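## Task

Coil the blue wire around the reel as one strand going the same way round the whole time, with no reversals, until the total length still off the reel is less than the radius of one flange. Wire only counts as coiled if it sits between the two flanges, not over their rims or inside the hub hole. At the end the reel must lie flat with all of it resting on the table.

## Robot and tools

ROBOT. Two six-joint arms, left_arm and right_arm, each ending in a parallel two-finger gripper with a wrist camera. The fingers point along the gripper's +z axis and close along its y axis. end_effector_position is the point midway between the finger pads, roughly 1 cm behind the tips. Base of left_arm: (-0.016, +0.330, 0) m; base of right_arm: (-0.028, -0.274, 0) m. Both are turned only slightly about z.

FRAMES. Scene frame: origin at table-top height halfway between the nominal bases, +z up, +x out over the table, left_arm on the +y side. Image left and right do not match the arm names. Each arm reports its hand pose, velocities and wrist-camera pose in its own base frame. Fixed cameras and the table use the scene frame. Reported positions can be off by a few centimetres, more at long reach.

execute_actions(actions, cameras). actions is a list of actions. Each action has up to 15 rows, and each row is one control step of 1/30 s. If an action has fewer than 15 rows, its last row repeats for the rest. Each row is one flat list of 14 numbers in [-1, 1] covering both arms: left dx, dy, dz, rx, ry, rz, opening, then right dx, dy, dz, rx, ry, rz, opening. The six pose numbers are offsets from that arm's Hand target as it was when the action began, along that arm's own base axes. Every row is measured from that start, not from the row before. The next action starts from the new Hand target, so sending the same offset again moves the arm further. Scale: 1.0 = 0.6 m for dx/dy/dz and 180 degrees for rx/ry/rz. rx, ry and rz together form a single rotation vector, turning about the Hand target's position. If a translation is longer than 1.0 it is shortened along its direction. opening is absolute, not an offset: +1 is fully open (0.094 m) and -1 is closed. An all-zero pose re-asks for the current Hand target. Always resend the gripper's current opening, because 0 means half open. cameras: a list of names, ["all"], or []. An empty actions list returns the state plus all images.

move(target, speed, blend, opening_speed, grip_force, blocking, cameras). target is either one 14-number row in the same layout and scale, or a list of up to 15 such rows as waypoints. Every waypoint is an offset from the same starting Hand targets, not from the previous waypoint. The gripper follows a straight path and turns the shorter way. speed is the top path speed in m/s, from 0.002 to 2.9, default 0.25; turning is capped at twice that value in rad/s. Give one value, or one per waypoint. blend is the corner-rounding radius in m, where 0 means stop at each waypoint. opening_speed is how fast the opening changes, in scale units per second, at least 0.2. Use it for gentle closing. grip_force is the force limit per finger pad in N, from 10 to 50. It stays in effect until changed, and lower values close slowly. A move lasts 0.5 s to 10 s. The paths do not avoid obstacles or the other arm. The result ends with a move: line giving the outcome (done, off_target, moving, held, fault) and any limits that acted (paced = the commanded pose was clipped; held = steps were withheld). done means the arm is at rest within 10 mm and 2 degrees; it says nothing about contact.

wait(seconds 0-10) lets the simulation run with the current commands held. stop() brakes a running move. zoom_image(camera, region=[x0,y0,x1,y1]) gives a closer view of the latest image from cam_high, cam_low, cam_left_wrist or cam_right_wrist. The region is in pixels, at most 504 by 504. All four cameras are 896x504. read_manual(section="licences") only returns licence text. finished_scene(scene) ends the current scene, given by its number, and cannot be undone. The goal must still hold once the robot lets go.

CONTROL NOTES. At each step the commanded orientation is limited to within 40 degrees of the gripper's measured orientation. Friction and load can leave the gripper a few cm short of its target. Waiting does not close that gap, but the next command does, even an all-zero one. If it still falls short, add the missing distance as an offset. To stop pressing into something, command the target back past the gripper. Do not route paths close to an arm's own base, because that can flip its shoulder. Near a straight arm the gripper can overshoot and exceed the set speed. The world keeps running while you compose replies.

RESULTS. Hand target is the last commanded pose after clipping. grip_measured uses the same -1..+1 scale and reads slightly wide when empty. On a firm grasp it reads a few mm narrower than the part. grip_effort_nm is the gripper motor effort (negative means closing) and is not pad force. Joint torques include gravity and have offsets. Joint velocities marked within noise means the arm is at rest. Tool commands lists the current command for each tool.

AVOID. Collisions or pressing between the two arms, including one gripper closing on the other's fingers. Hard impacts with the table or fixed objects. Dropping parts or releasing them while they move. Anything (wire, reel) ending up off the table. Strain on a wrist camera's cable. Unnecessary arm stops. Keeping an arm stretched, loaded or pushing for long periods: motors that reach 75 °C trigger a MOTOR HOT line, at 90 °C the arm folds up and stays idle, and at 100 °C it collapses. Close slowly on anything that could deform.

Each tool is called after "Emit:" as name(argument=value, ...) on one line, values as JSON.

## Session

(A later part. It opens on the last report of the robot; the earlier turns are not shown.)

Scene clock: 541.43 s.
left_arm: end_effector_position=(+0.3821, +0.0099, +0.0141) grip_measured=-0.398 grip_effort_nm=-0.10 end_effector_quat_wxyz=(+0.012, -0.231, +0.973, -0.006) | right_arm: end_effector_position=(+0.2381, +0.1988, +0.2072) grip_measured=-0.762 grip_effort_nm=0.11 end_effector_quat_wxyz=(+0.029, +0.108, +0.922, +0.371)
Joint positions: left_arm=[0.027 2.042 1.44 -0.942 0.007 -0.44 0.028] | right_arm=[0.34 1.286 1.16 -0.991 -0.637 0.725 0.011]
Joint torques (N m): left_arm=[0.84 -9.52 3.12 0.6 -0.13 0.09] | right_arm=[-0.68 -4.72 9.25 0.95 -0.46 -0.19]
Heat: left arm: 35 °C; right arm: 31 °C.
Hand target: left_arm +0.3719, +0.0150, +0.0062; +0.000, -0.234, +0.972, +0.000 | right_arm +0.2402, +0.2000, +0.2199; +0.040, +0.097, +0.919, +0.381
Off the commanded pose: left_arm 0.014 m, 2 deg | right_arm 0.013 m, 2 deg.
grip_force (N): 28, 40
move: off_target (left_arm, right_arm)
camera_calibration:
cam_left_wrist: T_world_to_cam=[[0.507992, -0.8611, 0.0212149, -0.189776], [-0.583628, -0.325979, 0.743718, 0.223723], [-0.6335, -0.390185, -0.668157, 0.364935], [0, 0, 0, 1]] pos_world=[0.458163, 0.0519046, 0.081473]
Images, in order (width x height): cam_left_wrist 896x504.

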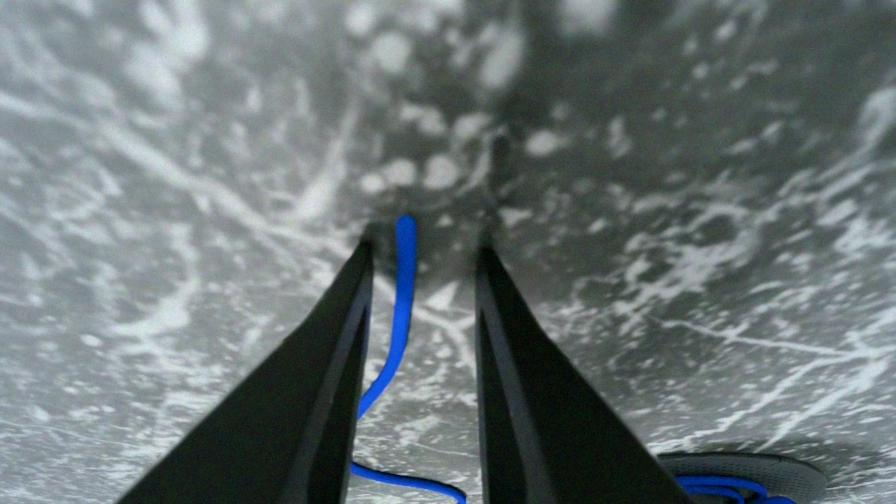

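Emit:
move(target=[0, 0, 0, 0, 0, 0, -0.97, 0, 0, 0, 0, 0, 0, -0.76], speed=0.05, grip_force=[40, 40], cameras=["cam_left_wrist"])

Scene clock: 550.30 s.
left_arm: end_effector_position=(+0.3820, +0.0113, +0.0141) grip_measured=-0.927 grip_effort_nm=-0.79 end_effector_quat_wxyz=(+0.012, -0.233, +0.972, -0.006) | right_arm: end_effector_position=(+0.2381, +0.1988, +0.2072) grip_measured=-0.762 grip_effort_nm=0.11 end_effector_quat_wxyz=(+0.029, +0.108, +0.922, +0.371)
Joint positions: left_arm=[0.03 2.042 1.44 -0.942 0.007 -0.439 0.003] | right_arm=[0.34 1.286 1.16 -0.991 -0.637 0.725 0.011]
Joint torques (N m): left_arm=[0.51 -9.5 3.07 0.6 -0.13 0.08] | right_arm=[-0.7 -4.62 9.33 0.95 -0.49 -0.19]
Heat: left arm: 34 °C; right arm: 31 °C.
Hand target: left_arm +0.3719, +0.0150, +0.0062; +0.000, -0.234, +0.972, +0.000 | right_arm +0.2402, +0.2000, +0.2199; +0.040, +0.097, +0.919, +0.381
Off the commanded pose: left_arm 0.013 m, 2 deg | right_arm 0.013 m, 2 deg.
grip_force (N): 40, 40
move: off_target (left_arm, right_arm)
camera_calibration:
cam_left_wrist: T_world_to_cam=[[0.510289, -0.859743, 0.0211552, -0.189389], [-0.582767, -0.327594, 0.743684, 0.223912], [-0.632446, -0.391822, -0.668197, 0.365141], [0, 0, 0, 1]] pos_world=[0.458064, 0.0535972, 0.0814729]
Images, in order (width x height): cam_left_wrist 896x504.

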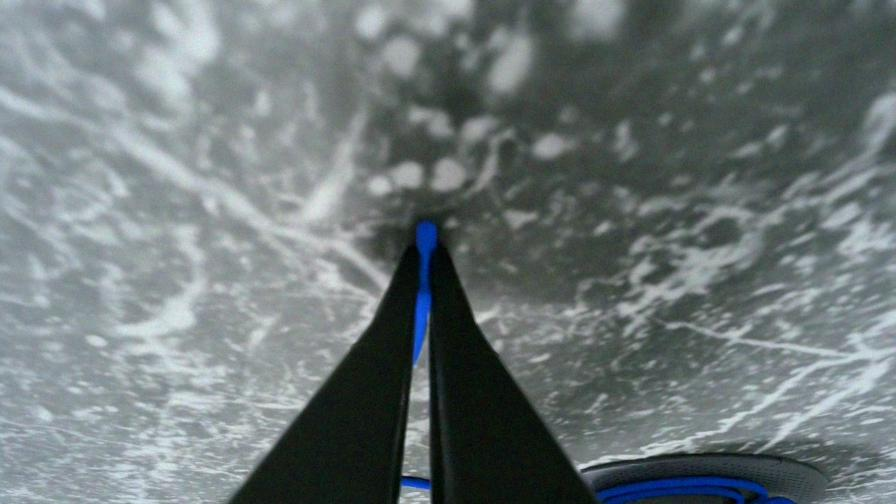

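Emit:
move(target=[0.008, -0.004, 0.0817, 0, 0, 0, -0.97, -0.0408, 0.2203, -0.0915, -0.2134, 0.1412, -0.2260, 0.97], speed=0.18, opening_speed=1.0, cameras=["cam_right_wrist", "cam_high"])

Scene clock: 558.30 s.
left_arm: end_effector_position=(+0.3662, +0.0109, +0.0348) grip_measured=-0.929 grip_effort_nm=-0.82 end_effector_quat_wxyz=(-0.028, -0.233, +0.972, +0.002) | right_arm: end_effector_position=(+0.2138, +0.3323, +0.1629) grip_measured=+0.968 grip_effort_nm=0.11 end_effector_quat_wxyz=(-0.006, +0.458, +0.889, +0.018)
Joint positions: left_arm=[0.03 2.034 1.514 -1.106 0.007 -0.439 0.003] | right_arm=[0.989 2.049 2.051 -1.537 -0.016 1.94 0.092]
Joint torques (N m): left_arm=[-0.06 -12 8.85 0.2 -0.14 0.01] | right_arm=[0.03 -9.57 8.64 -0.01 0.12 0.15]
Heat: left arm: 34 °C; right arm: 32 °C.
Hand target: left_arm +0.3768, +0.0126, +0.0552; +0.000, -0.234, +0.972, +0.000 | right_arm +0.2157, +0.3323, +0.1650; +0.000, +0.462, +0.887, +0.000
Off the commanded pose: left_arm 0.023 m, 3 deg | right_arm 0.003 m, 2 deg.
joint sent to its limit (right arm) — joint 4 (wrist pitch), lower limit. The joint targets still meet the commanded pose.
grip_force (N): 40, 40
move: off_target (left_arm)
camera_calibration:
cam_right_wrist: T_world_to_cam=[[-0.769097, -0.638549, -0.0272966, 0.377228], [-0.428934, 0.484023, 0.762717, -0.185854], [-0.47382, 0.598312, -0.646156, 0.120489], [0, 0, 0, 1]] pos_world=[0.267496, 0.258746, 0.229906]
Images, in order (width x height): cam_high 896x504, cam_right_wrist 896x504.

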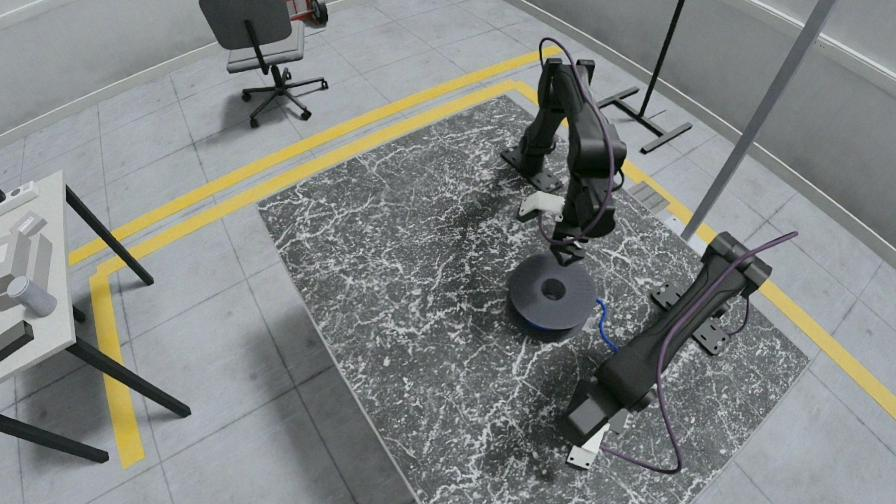

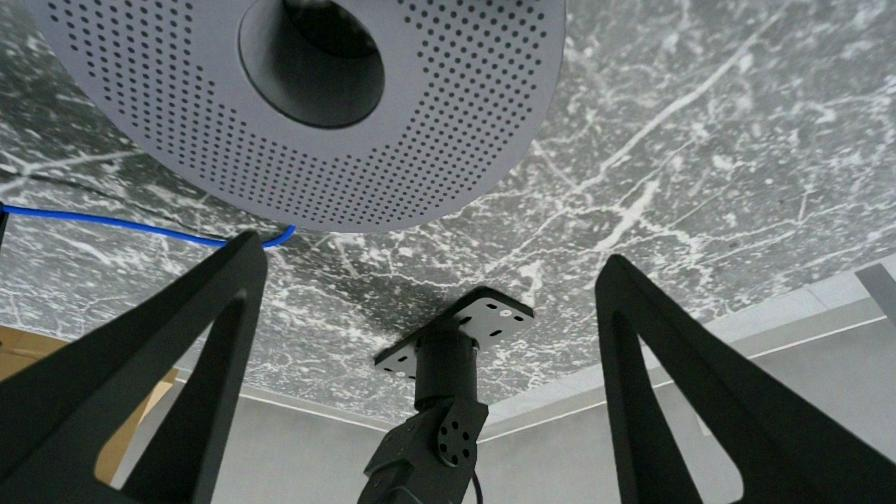

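Emit:
move(target=[0, 0, 0, 0, 0, 0, -0.97, 0.0013, -0.0105, -0.1167, 0, 0, 0, 0.97], speed=0.12, cameras=["cam_right_wrist"])

Scene clock: 574.93 s.
left_arm: end_effector_position=(+0.3662, +0.0109, +0.0348) grip_measured=-0.929 grip_effort_nm=-0.82 end_effector_quat_wxyz=(-0.028, -0.233, +0.972, +0.002) | right_arm: end_effector_position=(+0.2124, +0.3300, +0.0950) grip_measured=+0.968 grip_effort_nm=0.11 end_effector_quat_wxyz=(-0.008, +0.458, +0.889, -0.001)
Joint positions: left_arm=[0.03 2.034 1.514 -1.106 0.007 -0.439 0.003] | right_arm=[0.989 2.049 1.78 -1.306 -0.016 1.941 0.092]
Joint torques (N m): left_arm=[-0.06 -11.99 8.87 0.19 -0.13 0.01] | right_arm=[-0.81 -12.52 4.94 0.37 0.18 0.02]
Heat: left arm: 37 °C; right arm: 32 °C.
Hand target: left_arm +0.3768, +0.0126, +0.0552; +0.000, -0.234, +0.972, +0.000 | right_arm +0.2164, +0.3259, +0.0950; +0.000, +0.462, +0.887, +0.000
Off the commanded pose: left_arm 0.023 m, 3 deg | right_arm 0.006 m, 1 deg.
grip_force (N): 40, 40
move: off_target (left_arm)
camera_calibration:
cam_right_wrist: T_world_to_cam=[[-0.769819, -0.638181, 0.0101957, 0.369294], [-0.41235, 0.509472, 0.755252, -0.144875], [-0.487182, 0.577203, -0.655356, 0.0880034], [0, 0, 0, 1]] pos_world=[0.267424, 0.258691, 0.163326]
Images, in order (width x height): cam_right_wrist 896x504.

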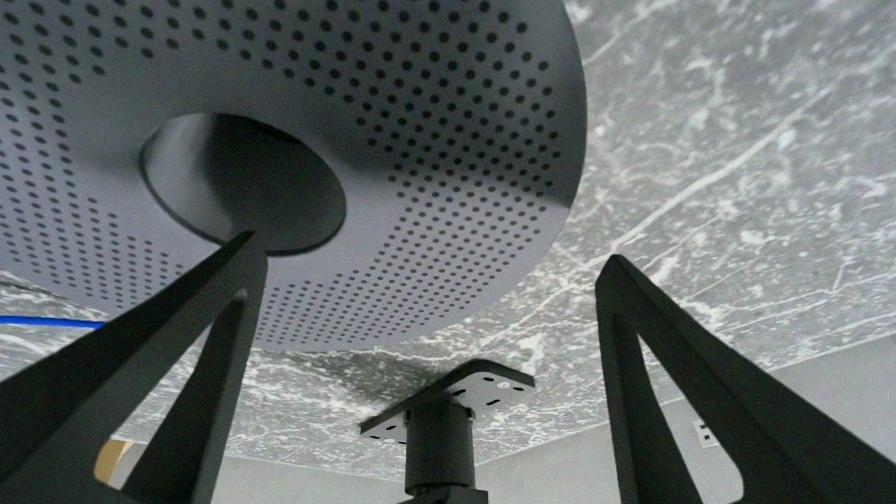

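Emit:
move(target=[[0, 0, 0, 0, 0, 0, -0.97, 0, 0, -0.077, 0, 0, 0, 0.97], [0, 0, 0, 0, 0, 0, -0.97, 0, 0, -0.077, 0, 0, 0, 0.3]], speed=0.06, opening_speed=0.4, grip_force=[40, 28], cameras=["cam_right_wrist", "cam_low"])

Scene clock: 586.07 s.
left_arm: end_effector_position=(+0.3662, +0.0109, +0.0348) grip_measured=-0.929 grip_effort_nm=-0.82 end_effector_quat_wxyz=(-0.028, -0.233, +0.972, +0.002) | right_arm: end_effector_position=(+0.2132, +0.3313, +0.0570) grip_measured=+0.503 grip_effort_nm=-0.64 end_effector_quat_wxyz=(-0.007, +0.458, +0.889, +0.010)
Joint positions: left_arm=[0.03 2.034 1.514 -1.106 0.007 -0.439 0.003] | right_arm=[0.989 2.049 1.628 -1.132 -0.016 1.941 0.071]
Joint torques (N m): left_arm=[-0.03 -11.96 8.88 0.2 -0.14 0.01] | right_arm=[-0.84 -10.32 5.04 0.39 0.14 0.01]
Heat: left arm: 39 °C; right arm: 32 °C.
Hand target: left_arm +0.3768, +0.0126, +0.0552; +0.000, -0.234, +0.972, +0.000 | right_arm +0.2163, +0.3259, +0.0487; -0.001, +0.462, +0.887, +0.000
Off the commanded pose: left_arm 0.023 m, 3 deg | right_arm 0.010 m, 1 deg.
grip_force (N): 40, 28
move: off_target (left_arm)
camera_calibration:
cam_right_wrist: T_world_to_cam=[[-0.769775, -0.638221, -0.010975, 0.372375], [-0.421611, 0.495456, 0.759452, -0.110013], [-0.47926, 0.589235, -0.650471, 0.0568489], [0, 0, 0, 1]] pos_world=[0.267508, 0.258666, 0.124615]
Images, in order (width x height): cam_low 896x504, cam_right_wrist 896x504.

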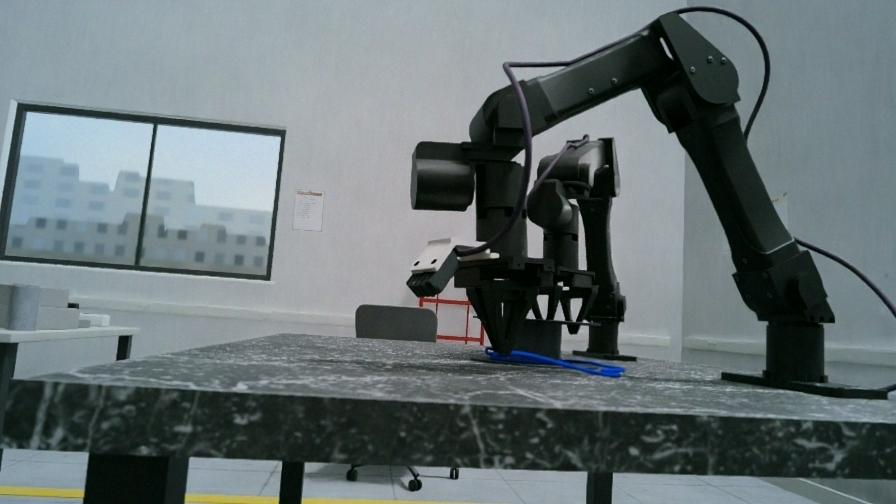

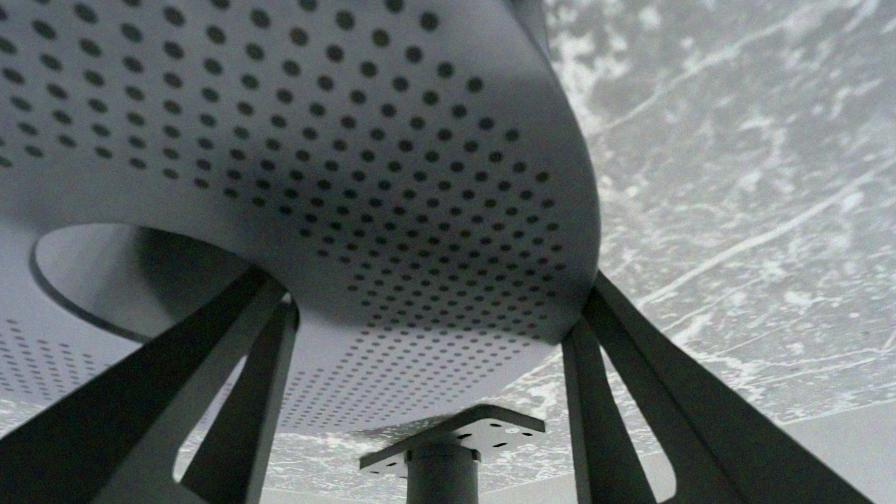

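Emit:
move(target=[[0, 0, 0, 0, 0, 0, -0.97, 0.0387, -0.0322, 0, 0, 0, 0.1667, 0.3], [0, 0, 0, 0, 0, 0, -0.97, 0.0848, -0.0413, 0, 0, 0, 0.3194, 0.3], [0, 0, 0, 0, 0, 0, -0.97, 0.1295, -0.0282, 0, 0, 0, 0.4722, 0.3]], speed=0.09, blend=0.01, cameras=["cam_right_wrist", "cam_low", "cam_high", "cam_left_wrist"])

Emit:
zoom_image(camera="cam_low", region=[440, 290, 660, 400])

Scene clock: 610.70 s.
left_arm: end_effector_position=(+0.3654, +0.0108, +0.0349) grip_measured=-0.929 grip_effort_nm=-0.82 end_effector_quat_wxyz=(-0.029, -0.233, +0.972, +0.002) | right_arm: end_effector_position=(+0.2858, +0.3022, +0.0568) grip_measured=+0.503 grip_effort_nm=-0.64 end_effector_quat_wxyz=(-0.002, -0.254, +0.967, -0.008)
Joint positions: left_arm=[0.03 2.034 1.514 -1.109 0.007 -0.439 0.003] | right_arm=[0.816 2.169 1.812 -1.226 0.011 0.303 0.071]
Joint torques (N m): left_arm=[-0.01 -11.99 8.84 0.21 -0.13 0.01] | right_arm=[-0.88 -9.24 7.88 0.44 -0.09 -0.18]
Heat: left arm: 41 °C; right arm: 32 °C.
Hand target: left_arm +0.3768, +0.0126, +0.0552; +0.001, -0.234, +0.972, +0.000 | right_arm +0.2941, +0.3089, +0.0488; -0.001, -0.259, +0.966, +0.000
Off the commanded pose: left_arm 0.023 m, 3 deg | right_arm 0.013 m, 1 deg.
grip_force (N): 40, 28
move: off_target (left_arm, right_arm)
camera_calibration:
cam_left_wrist: T_world_to_cam=[[0.510353, -0.859728, -0.0202018, -0.180331], [-0.517157, -0.325595, 0.79154, 0.173013], [-0.687087, -0.393518, -0.610783, 0.386247], [0, 0, 0, 1]] pos_world=[0.446893, 0.0532919, 0.0953237]
cam_right_wrist: T_world_to_cam=[[0.552962, -0.833076, 0.0147202, 0.0890022], [-0.555136, -0.355187, 0.752108, 0.23077], [-0.621335, -0.424059, -0.658876, 0.455927], [0, 0, 0, 1]] pos_world=[0.362177, 0.349452, 0.125525]

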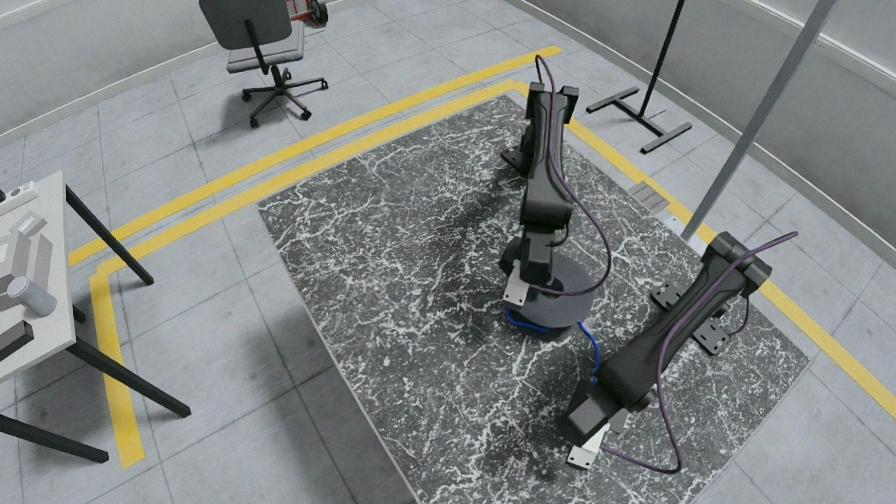

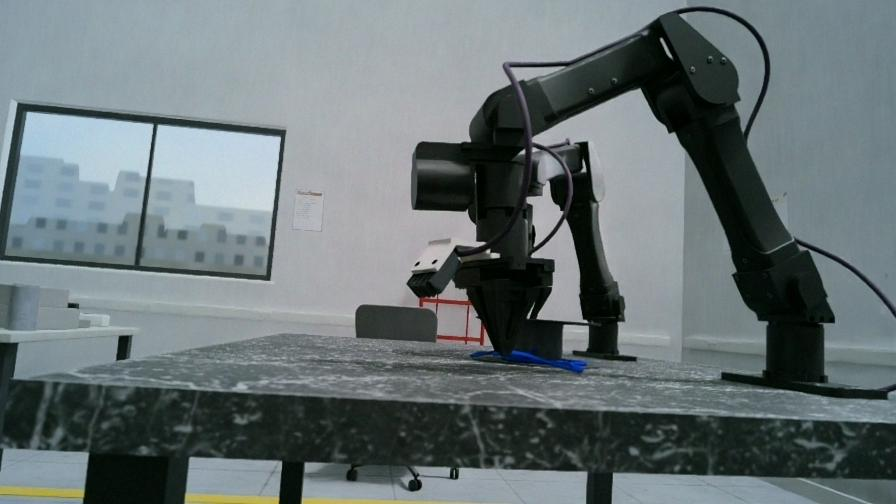

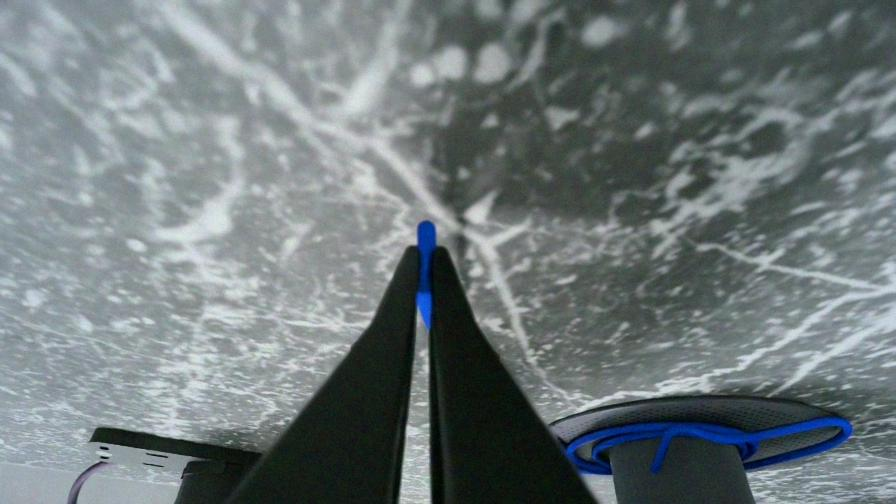

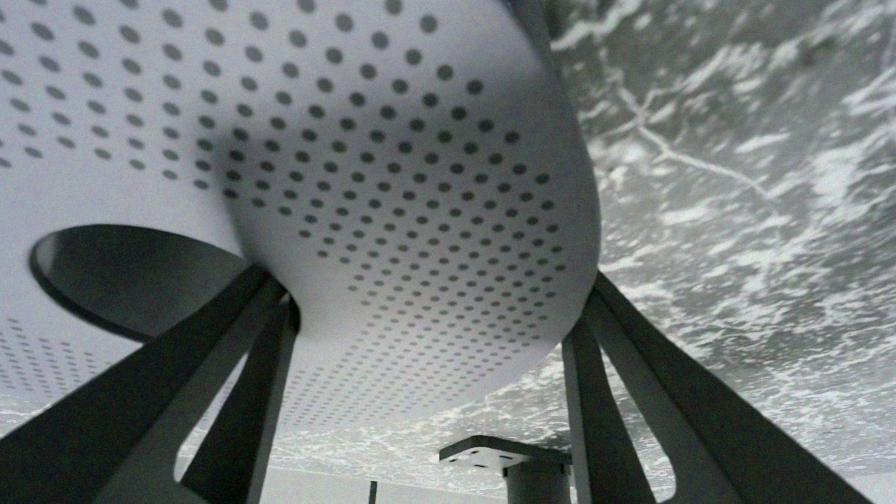

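Scaled by 2.291 from the camera's 896x504 image, which has a finer 1280x720 frame.

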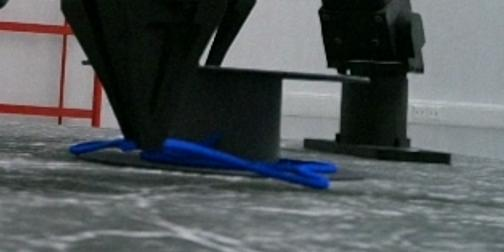

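Emit:
zoom_image(camera="cam_left_wrist", region=[520, 360, 896, 504])

Emit:
zoom_image(camera="cam_high", region=[460, 240, 660, 400])

Scaled by 1.340 from the camera's 896x504 image, which has a finer 1280x720 frame.

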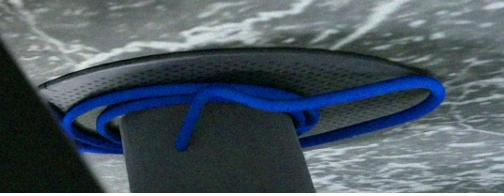

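Scaled by 2.520 from the camera's 896x504 image, which has a finer 1280x720 frame.

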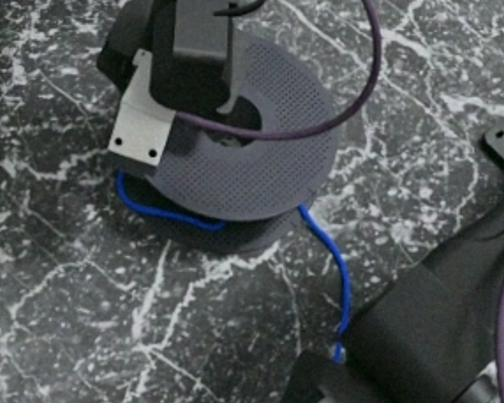

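Emit:
move(target=[0.005, 0.005, 0.075, 0, 0, 0, -0.97, 0, 0, 0, 0, 0, 0, 0.3], speed=0.08, cameras=["cam_left_wrist"])

Emit:
zoom_image(camera="cam_left_wrist", region=[400, 250, 896, 504])

Scene clock: 650.77 s.
left_arm: end_effector_position=(+0.3721, +0.0110, +0.0805) grip_measured=-0.929 grip_effort_nm=-0.82 end_effector_quat_wxyz=(-0.027, -0.233, +0.972, +0.002) | right_arm: end_effector_position=(+0.2858, +0.3022, +0.0568) grip_measured=+0.503 grip_effort_nm=-0.64 end_effector_quat_wxyz=(-0.002, -0.254, +0.967, -0.008)
Joint positions: left_arm=[0.03 2.021 1.68 -1.283 0.007 -0.439 0.003] | right_arm=[0.816 2.169 1.812 -1.226 0.011 0.302 0.071]
Joint torques (N m): left_arm=[0.55 -11.75 9.06 0.24 -0.14 0.08] | right_arm=[-0.84 -9.39 7.9 0.46 -0.14 -0.2]
Heat: left arm: 43 °C; right arm: 32 °C.
Hand target: left_arm +0.3798, +0.0156, +0.1002; +0.001, -0.234, +0.972, +0.000 | right_arm +0.2941, +0.3089, +0.0488; -0.001, -0.259, +0.966, +0.000
Off the commanded pose: left_arm 0.022 m, 3 deg | right_arm 0.013 m, 1 deg.
grip_force (N): 40, 28
move: off_target (left_arm, right_arm)
camera_calibration:
cam_left_wrist: T_world_to_cam=[[0.510121, -0.85992, -0.0177324, -0.182817], [-0.521196, -0.325452, 0.788946, 0.142072], [-0.684201, -0.393216, -0.614207, 0.417999], [0, 0, 0, 1]] pos_world=[0.453302, 0.0533932, 0.141409]
Images, in order (width x height): cam_left_wrist 896x504.

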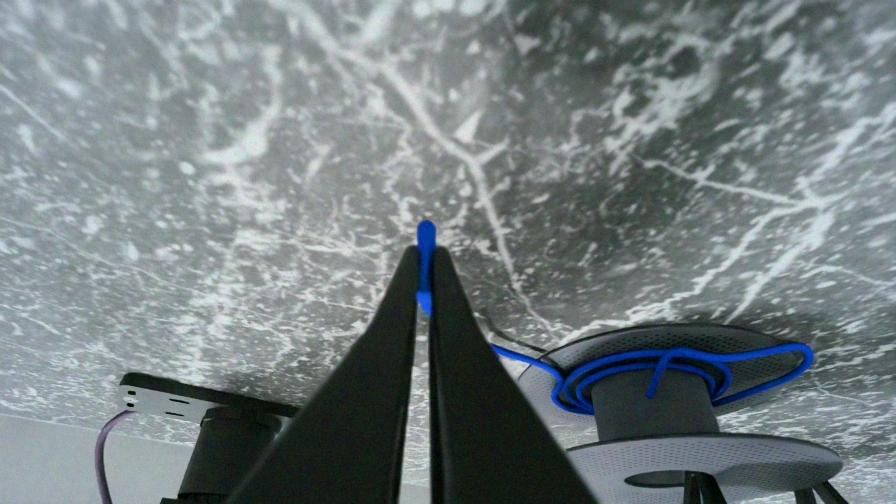

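Scaled by 1.016 from the camera's 896x504 image, which has a finer 1280x720 frame.

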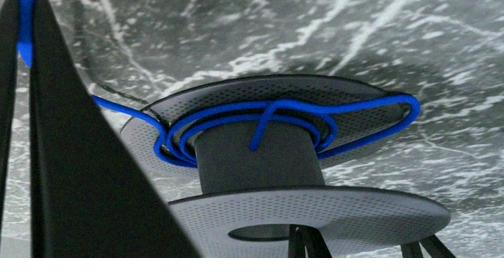

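Emit:
move(target=[[0, 0, 0, 0, 0, 0, -0.97, 0.0317, 0.033, 0, 0, 0, 0.1389, 0.3], [0, 0, 0, 0, 0, 0, -0.97, 0.048, 0.0725, 0, 0, 0, 0.2778, 0.3], [0, 0, 0, 0, 0, 0, -0.97, 0.0473, 0.1102, 0, 0, 0, 0.4, 0.3]], speed=0.08, blend=0.01, cameras=["cam_low", "cam_high", "cam_left_wrist"])

Emit:
zoom_image(camera="cam_left_wrist", region=[400, 250, 896, 504])

Emit:
zoom_image(camera="cam_high", region=[460, 240, 660, 400])

Scene clock: 672.37 s.
left_arm: end_effector_position=(+0.3719, +0.0110, +0.0806) grip_measured=-0.929 grip_effort_nm=-0.82 end_effector_quat_wxyz=(-0.027, -0.232, +0.972, +0.002) | right_arm: end_effector_position=(+0.3286, +0.3704, +0.0582) grip_measured=+0.502 grip_effort_nm=-0.64 end_effector_quat_wxyz=(-0.013, +0.769, -0.639, +0.014)
Joint positions: left_arm=[0.03 2.021 1.68 -1.284 0.007 -0.438 0.003] | right_arm=[0.853 2.558 2.496 -1.481 0.028 -0.903 0.071]
Joint torques (N m): left_arm=[0.55 -11.75 9.05 0.21 -0.12 0.09] | right_arm=[0.46 -12.25 7.98 0.1 -0.26 -0.22]
Heat: left arm: 39 °C; right arm: 32 °C.
Hand target: left_arm +0.3798, +0.0156, +0.1002; +0.001, -0.234, +0.972, +0.000 | right_arm +0.3225, +0.3752, +0.0488; +0.000, +0.777, -0.629, +0.001
Off the commanded pose: left_arm 0.022 m, 3 deg | right_arm 0.012 m, 3 deg.
grip_force (N): 40, 28
move: off_target (left_arm, right_arm)
camera_calibration:
cam_left_wrist: T_world_to_cam=[[0.509784, -0.860114, -0.0180255, -0.18256], [-0.52076, -0.325193, 0.78934, 0.141751], [-0.684784, -0.393006, -0.613691, 0.418111], [0, 0, 0, 1]] pos_world=[0.4532, 0.0533942, 0.141411]
Images, in order (width x height): cam_high 896x504, cam_low 896x504, cam_left_wrist 896x504.

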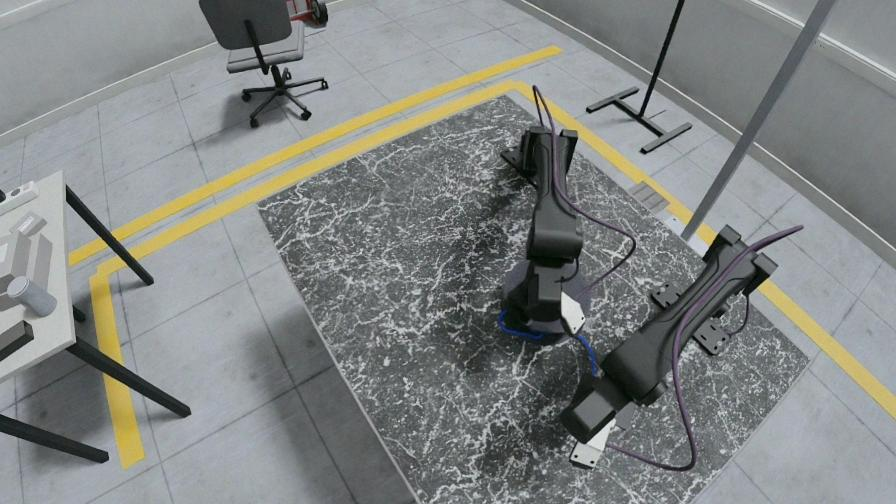

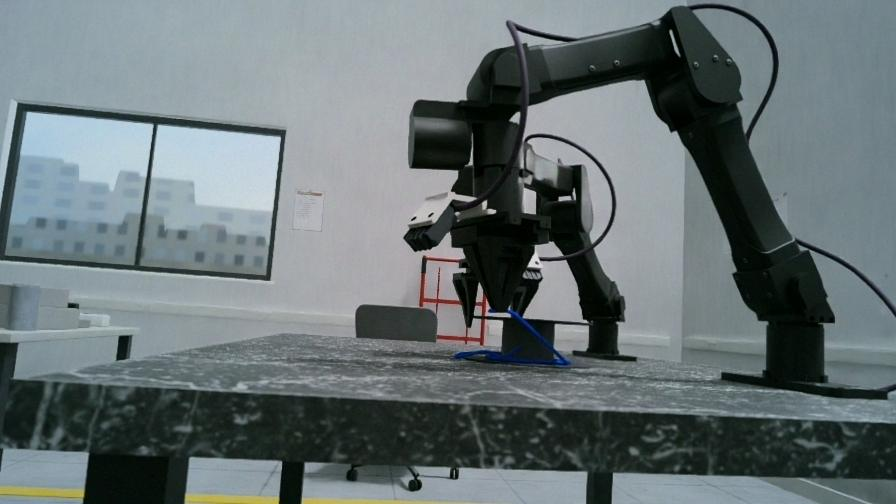

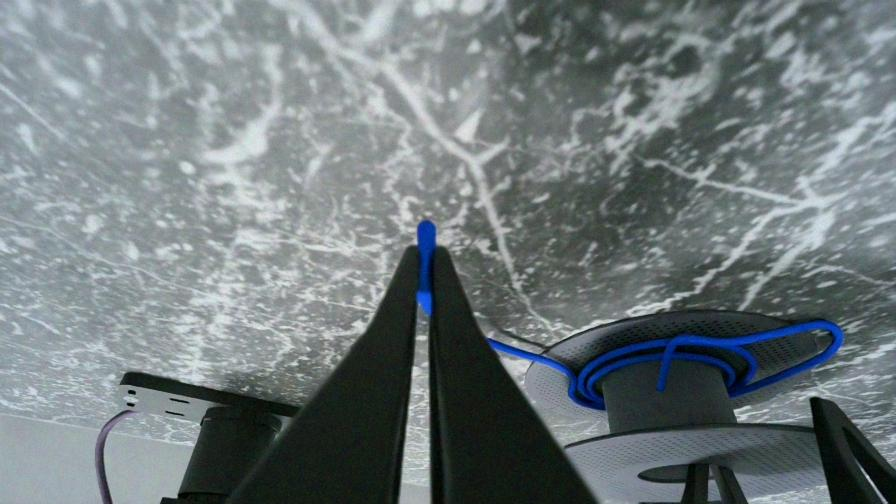

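Scaled by 1.016 from the camera's 896x504 image, which has a finer 1280x720 frame.

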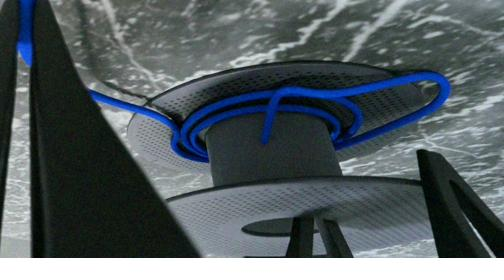

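Scaled by 2.520 from the camera's 896x504 image, which has a finer 1280x720 frame.

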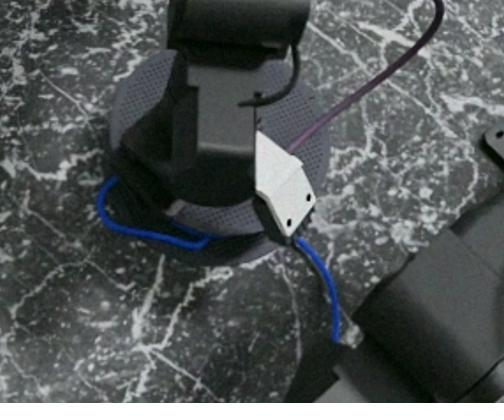

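Emit:
move(target=[[0.0908, -0.1128, -0.0067, -0.0009, -0.034, -0.079, -0.97, 0.0032, -0.0392, 0, 0, 0, -0.1222, 0.3], [0.1362, -0.2295, -0.0083, -0.0017, -0.068, -0.158, -0.97, -0.0132, -0.0787, 0, 0, 0, -0.2611, 0.3], [0.1432, -0.351, -0.0083, -0.0026, -0.1017, -0.2373, -0.97, -0.0447, -0.1077, 0, 0, 0, -0.4, 0.3]], speed=0.1, blend=0.015, cameras=["cam_low", "cam_high", "cam_left_wrist"])

Emit:
zoom_image(camera="cam_left_wrist", region=[400, 250, 896, 504])

Emit:
zoom_image(camera="cam_high", region=[460, 240, 660, 400])

Scene clock: 781.83 s.
left_arm: end_effector_position=(+0.4550, -0.1883, +0.0904) grip_measured=-0.929 grip_effort_nm=-0.82 end_effector_quat_wxyz=(+0.134, +0.133, +0.981, -0.039) | right_arm: end_effector_position=(+0.2987, +0.3115, +0.0563) grip_measured=+0.502 grip_effort_nm=-0.64 end_effector_quat_wxyz=(+0.006, -0.270, +0.963, -0.007)
Joint positions: left_arm=[-0.392 2.181 1.927 -1.037 0.007 -0.124 0.003] | right_arm=[0.811 2.221 1.894 -1.241 0.017 0.264 0.071]
Joint torques (N m): left_arm=[-0.58 -9.94 10 1.26 -0.12 0.1] | right_arm=[-0.5 -13.27 3.62 0.53 -0.18 0.29]
Heat: left arm: 39 °C; right arm: 32 °C.
Hand target: left_arm +0.4657, -0.1950, +0.0951; +0.151, +0.138, +0.978, -0.040 | right_arm +0.2956, +0.3105, +0.0488; +0.000, -0.259, +0.966, +0.000
Off the commanded pose: left_arm 0.014 m, 2 deg | right_arm 0.008 m, 2 deg.
grip_force (N): 40, 28
move: off_target (left_arm)
camera_calibration:
cam_left_wrist: T_world_to_cam=[[-0.209094, -0.976004, 0.0607909, -0.0981077], [-0.807695, 0.207413, 0.551914, 0.364742], [-0.551279, 0.0663016, -0.831682, 0.448103], [0, 0, 0, 1]] pos_world=[0.521116, -0.201116, 0.177337]
Images, in order (width x height): cam_high 896x504, cam_low 896x504, cam_left_wrist 896x504.

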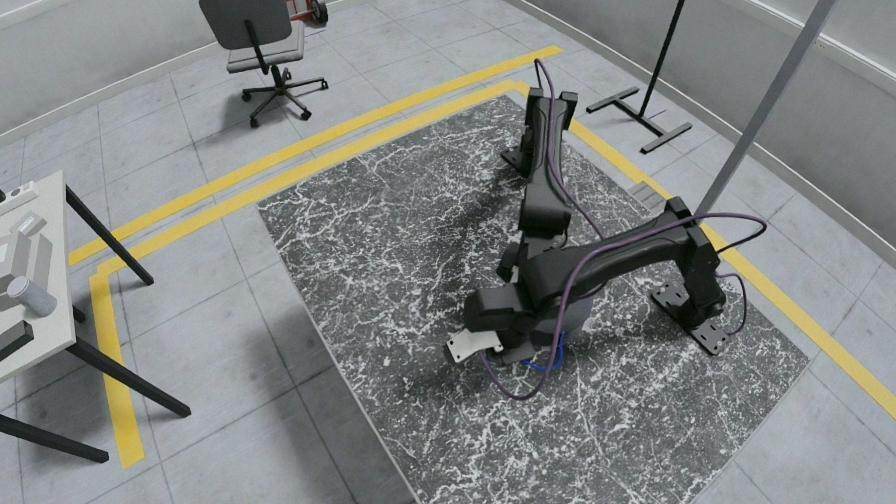

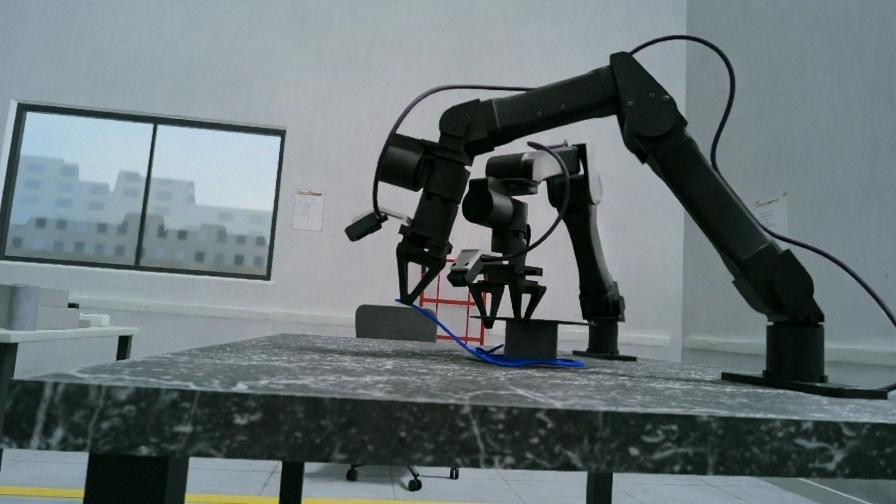

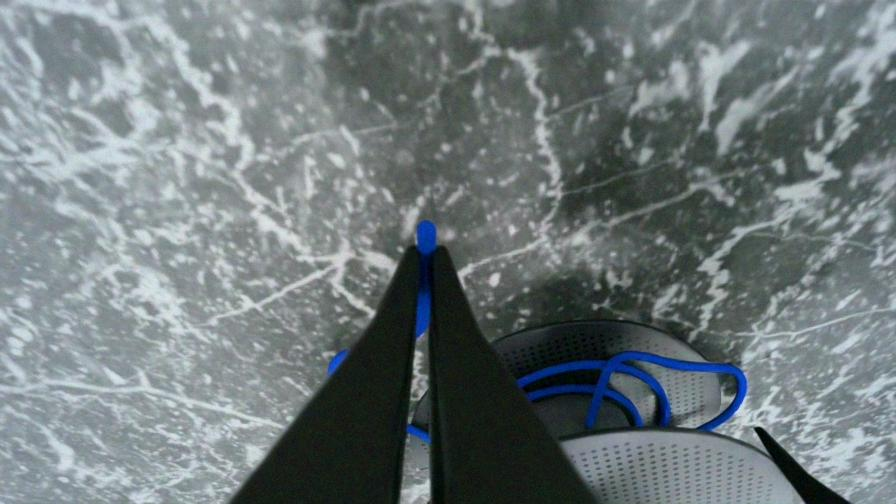

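Scaled by 1.016 from the camera's 896x504 image, which has a finer 1280x720 frame.

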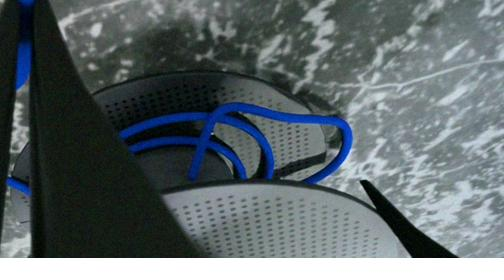

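Scaled by 2.520 from the camera's 896x504 image, which has a finer 1280x720 frame.

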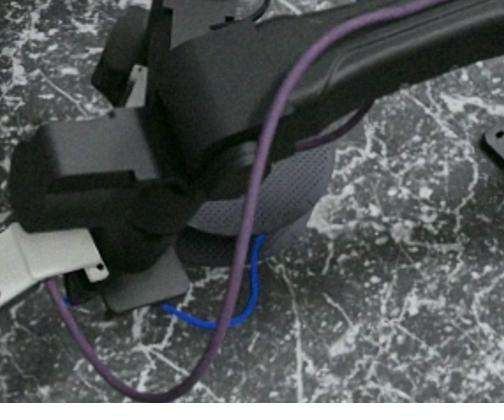

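Emit:
execute_actions(actions=[])

Scene clock: 805.33 s.
left_arm: end_effector_position=(+0.4550, -0.1883, +0.0904) grip_measured=-0.929 grip_effort_nm=-0.82 end_effector_quat_wxyz=(+0.134, +0.133, +0.981, -0.039) | right_arm: end_effector_position=(+0.2987, +0.3115, +0.0563) grip_measured=+0.502 grip_effort_nm=-0.64 end_effector_quat_wxyz=(+0.006, -0.270, +0.963, -0.007)
Joint positions: left_arm=[-0.392 2.181 1.927 -1.037 0.007 -0.124 0.003] | right_arm=[0.811 2.221 1.894 -1.241 0.017 0.264 0.071]
Joint velocities: within noise
Joint torques (N m): left_arm=[-0.59 -9.91 10.07 1.26 -0.13 0.1] | right_arm=[-0.46 -13.3 3.69 0.54 -0.11 0.26]
Heat: left arm: 41 °C; right arm: 31 °C.
Hand target: left_arm +0.4657, -0.1950, +0.0951; +0.150, +0.138, +0.978, -0.040 | right_arm +0.2956, +0.3105, +0.0488; +0.000, -0.259, +0.966, +0.000
Tool commands: left_gripper/opening=-0.97 right_gripper/opening=+0.3
Off the commanded pose: left_arm 0.014 m, 2 deg | right_arm 0.008 m, 2 deg.
grip_force (N): 40, 28
camera_calibration:
cam_left_wrist: T_world_to_cam=[[-0.209094, -0.976004, 0.0607909, -0.0981077], [-0.807695, 0.207413, 0.551914, 0.364742], [-0.551279, 0.0663016, -0.831682, 0.448103], [0, 0, 0, 1]] pos_world=[0.521116, -0.201116, 0.177337]
cam_right_wrist: T_world_to_cam=[[0.581293, -0.813496, 0.0179787, 0.0750117], [-0.552989, -0.378743, 0.74213, 0.248801], [-0.59691, -0.441337, -0.670015, 0.466266], [0, 0, 0, 1]] pos_world=[0.372299, 0.361034, 0.126414]

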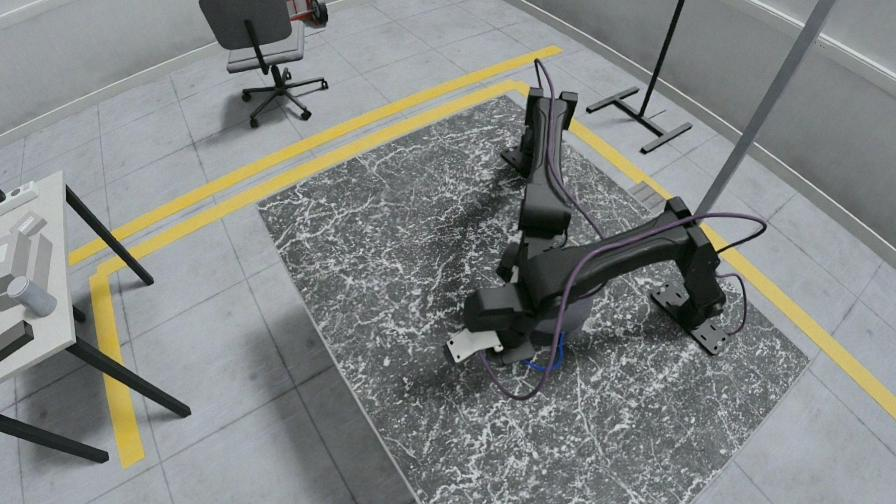

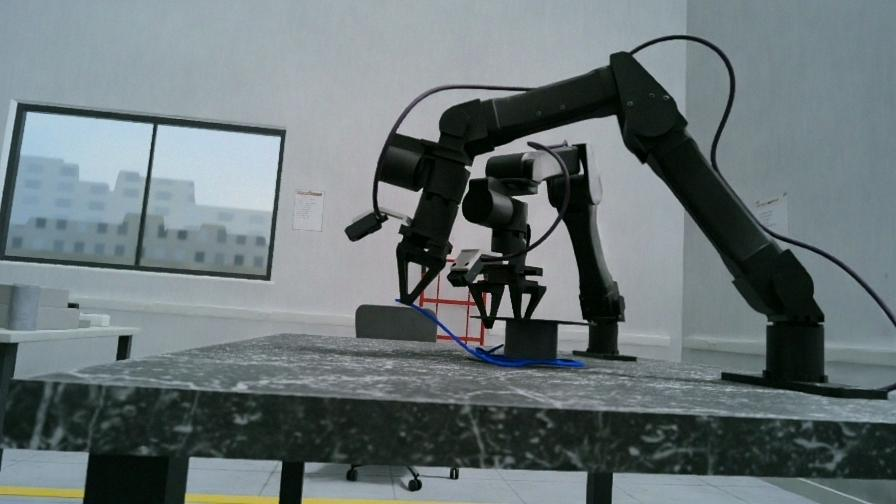

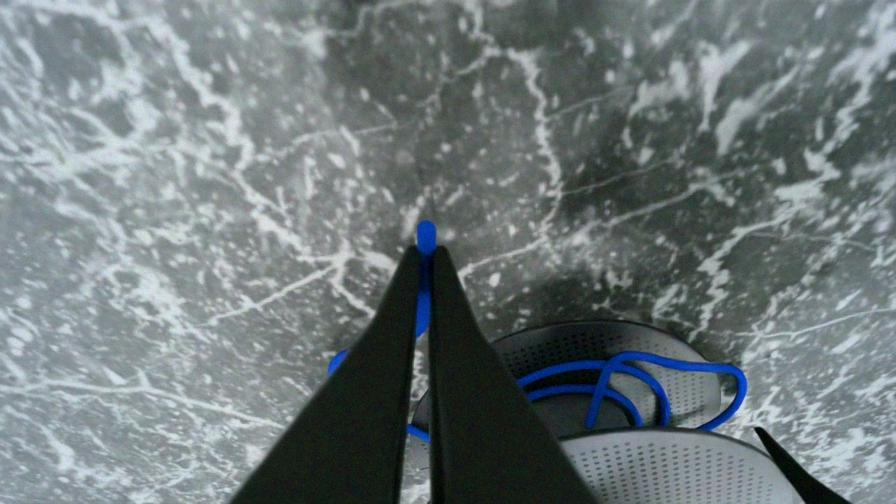

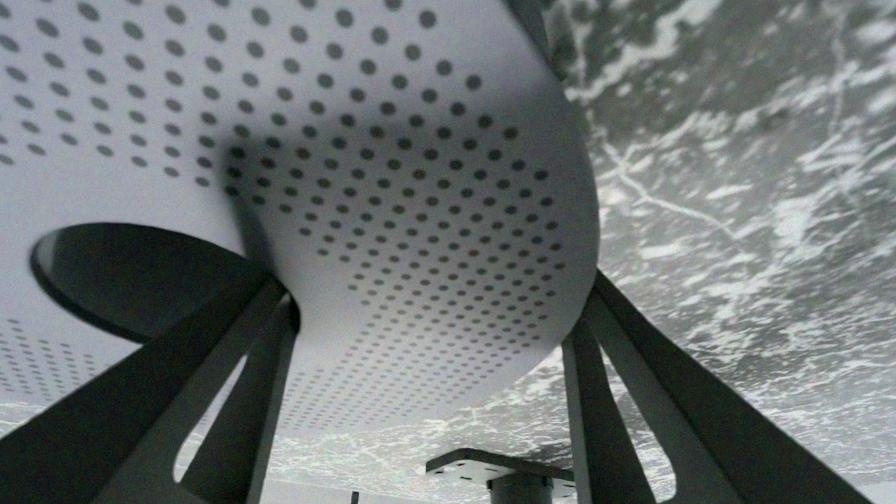

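Emit:
zoom_image(camera="cam_left_wrist", region=[400, 280, 800, 504])

Emit:
zoom_image(camera="cam_low", region=[380, 260, 640, 400])

Scaled by 1.260 from the camera's 896x504 image, which has a finer 1280x720 frame.

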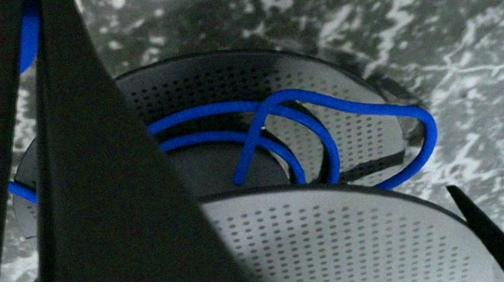

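Scaled by 1.938 from the camera's 896x504 image, which has a finer 1280x720 frame.

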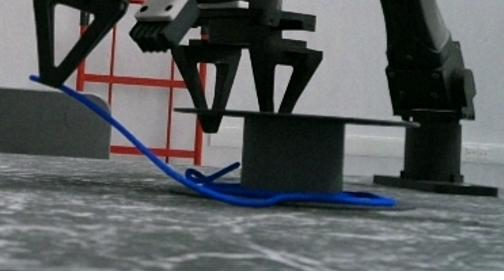

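Emit:
move(target=[[0,0,0,0,0,0,-0.97,0,0,0.02,0,0,0,0.97],[0,0,0,0,0,0,-0.97,0,0,0.2,0,0,0,0.97]], speed=0.15, cameras=["cam_right_wrist","cam_high"])

Scene clock: 861.57 s.
left_arm: end_effector_position=(+0.4550, -0.1883, +0.0904) grip_measured=-0.929 grip_effort_nm=-0.82 end_effector_quat_wxyz=(+0.134, +0.133, +0.981, -0.039) | right_arm: end_effector_position=(+0.2947, +0.3104, +0.1438) grip_measured=+0.968 grip_effort_nm=0.10 end_effector_quat_wxyz=(+0.015, -0.265, +0.964, +0.006)
Joint positions: left_arm=[-0.392 2.181 1.927 -1.037 0.007 -0.124 0.003] | right_arm=[0.811 2.202 2.212 -1.549 0.006 0.275 0.092]
Joint torques (N m): left_arm=[-0.55 -9.94 10.04 1.24 -0.11 0.09] | right_arm=[-0.32 -16.87 8.05 0.15 -0.05 0.13]
Heat: left arm: 41 °C; right arm: 31 °C.
Hand target: left_arm +0.4657, -0.1950, +0.0951; +0.150, +0.138, +0.978, -0.040 | right_arm +0.2956, +0.3105, +0.1688; -0.001, -0.259, +0.966, +0.000
Off the commanded pose: left_arm 0.013 m, 2 deg | right_arm 0.025 m, 2 deg.
joint sent to its limit (right arm) — joint 4 (wrist pitch), lower limit. The joint targets are off in orientation, not in position.
grip_force (N): 40, 28
move: off_target (left_arm, right_arm)
camera_calibration:
cam_right_wrist: T_world_to_cam=[[0.57235, -0.820009, 0.000394357, 0.0819914], [-0.565886, -0.394629, 0.723906, 0.192678], [-0.593454, -0.414551, -0.689898, 0.515566], [0, 0, 0, 1]] pos_world=[0.368071, 0.356998, 0.216175]
Images, in order (width x height): cam_high 896x504, cam_right_wrist 896x504.

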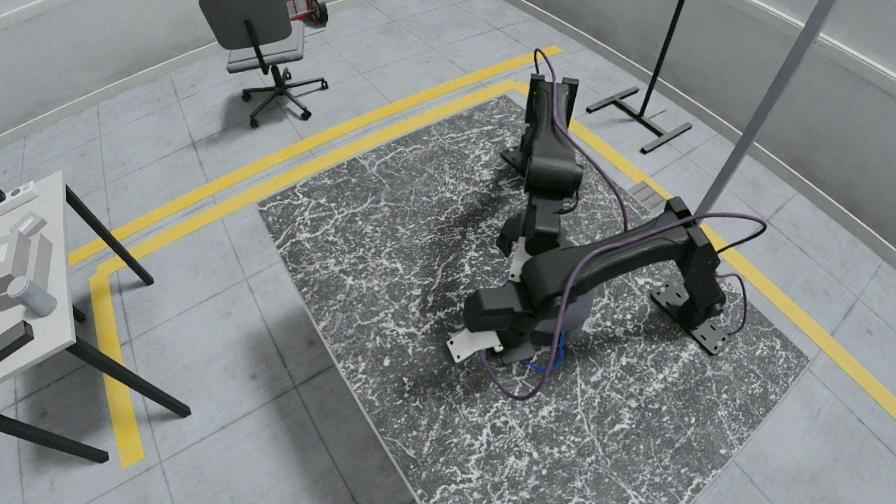

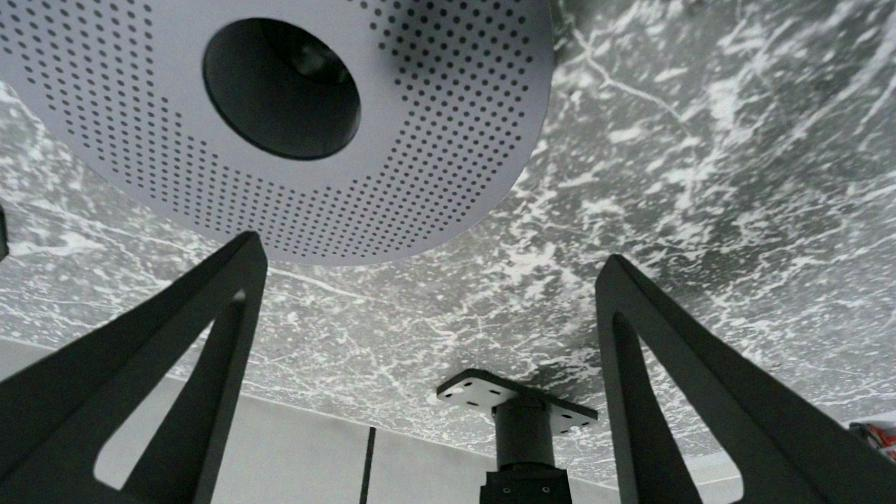

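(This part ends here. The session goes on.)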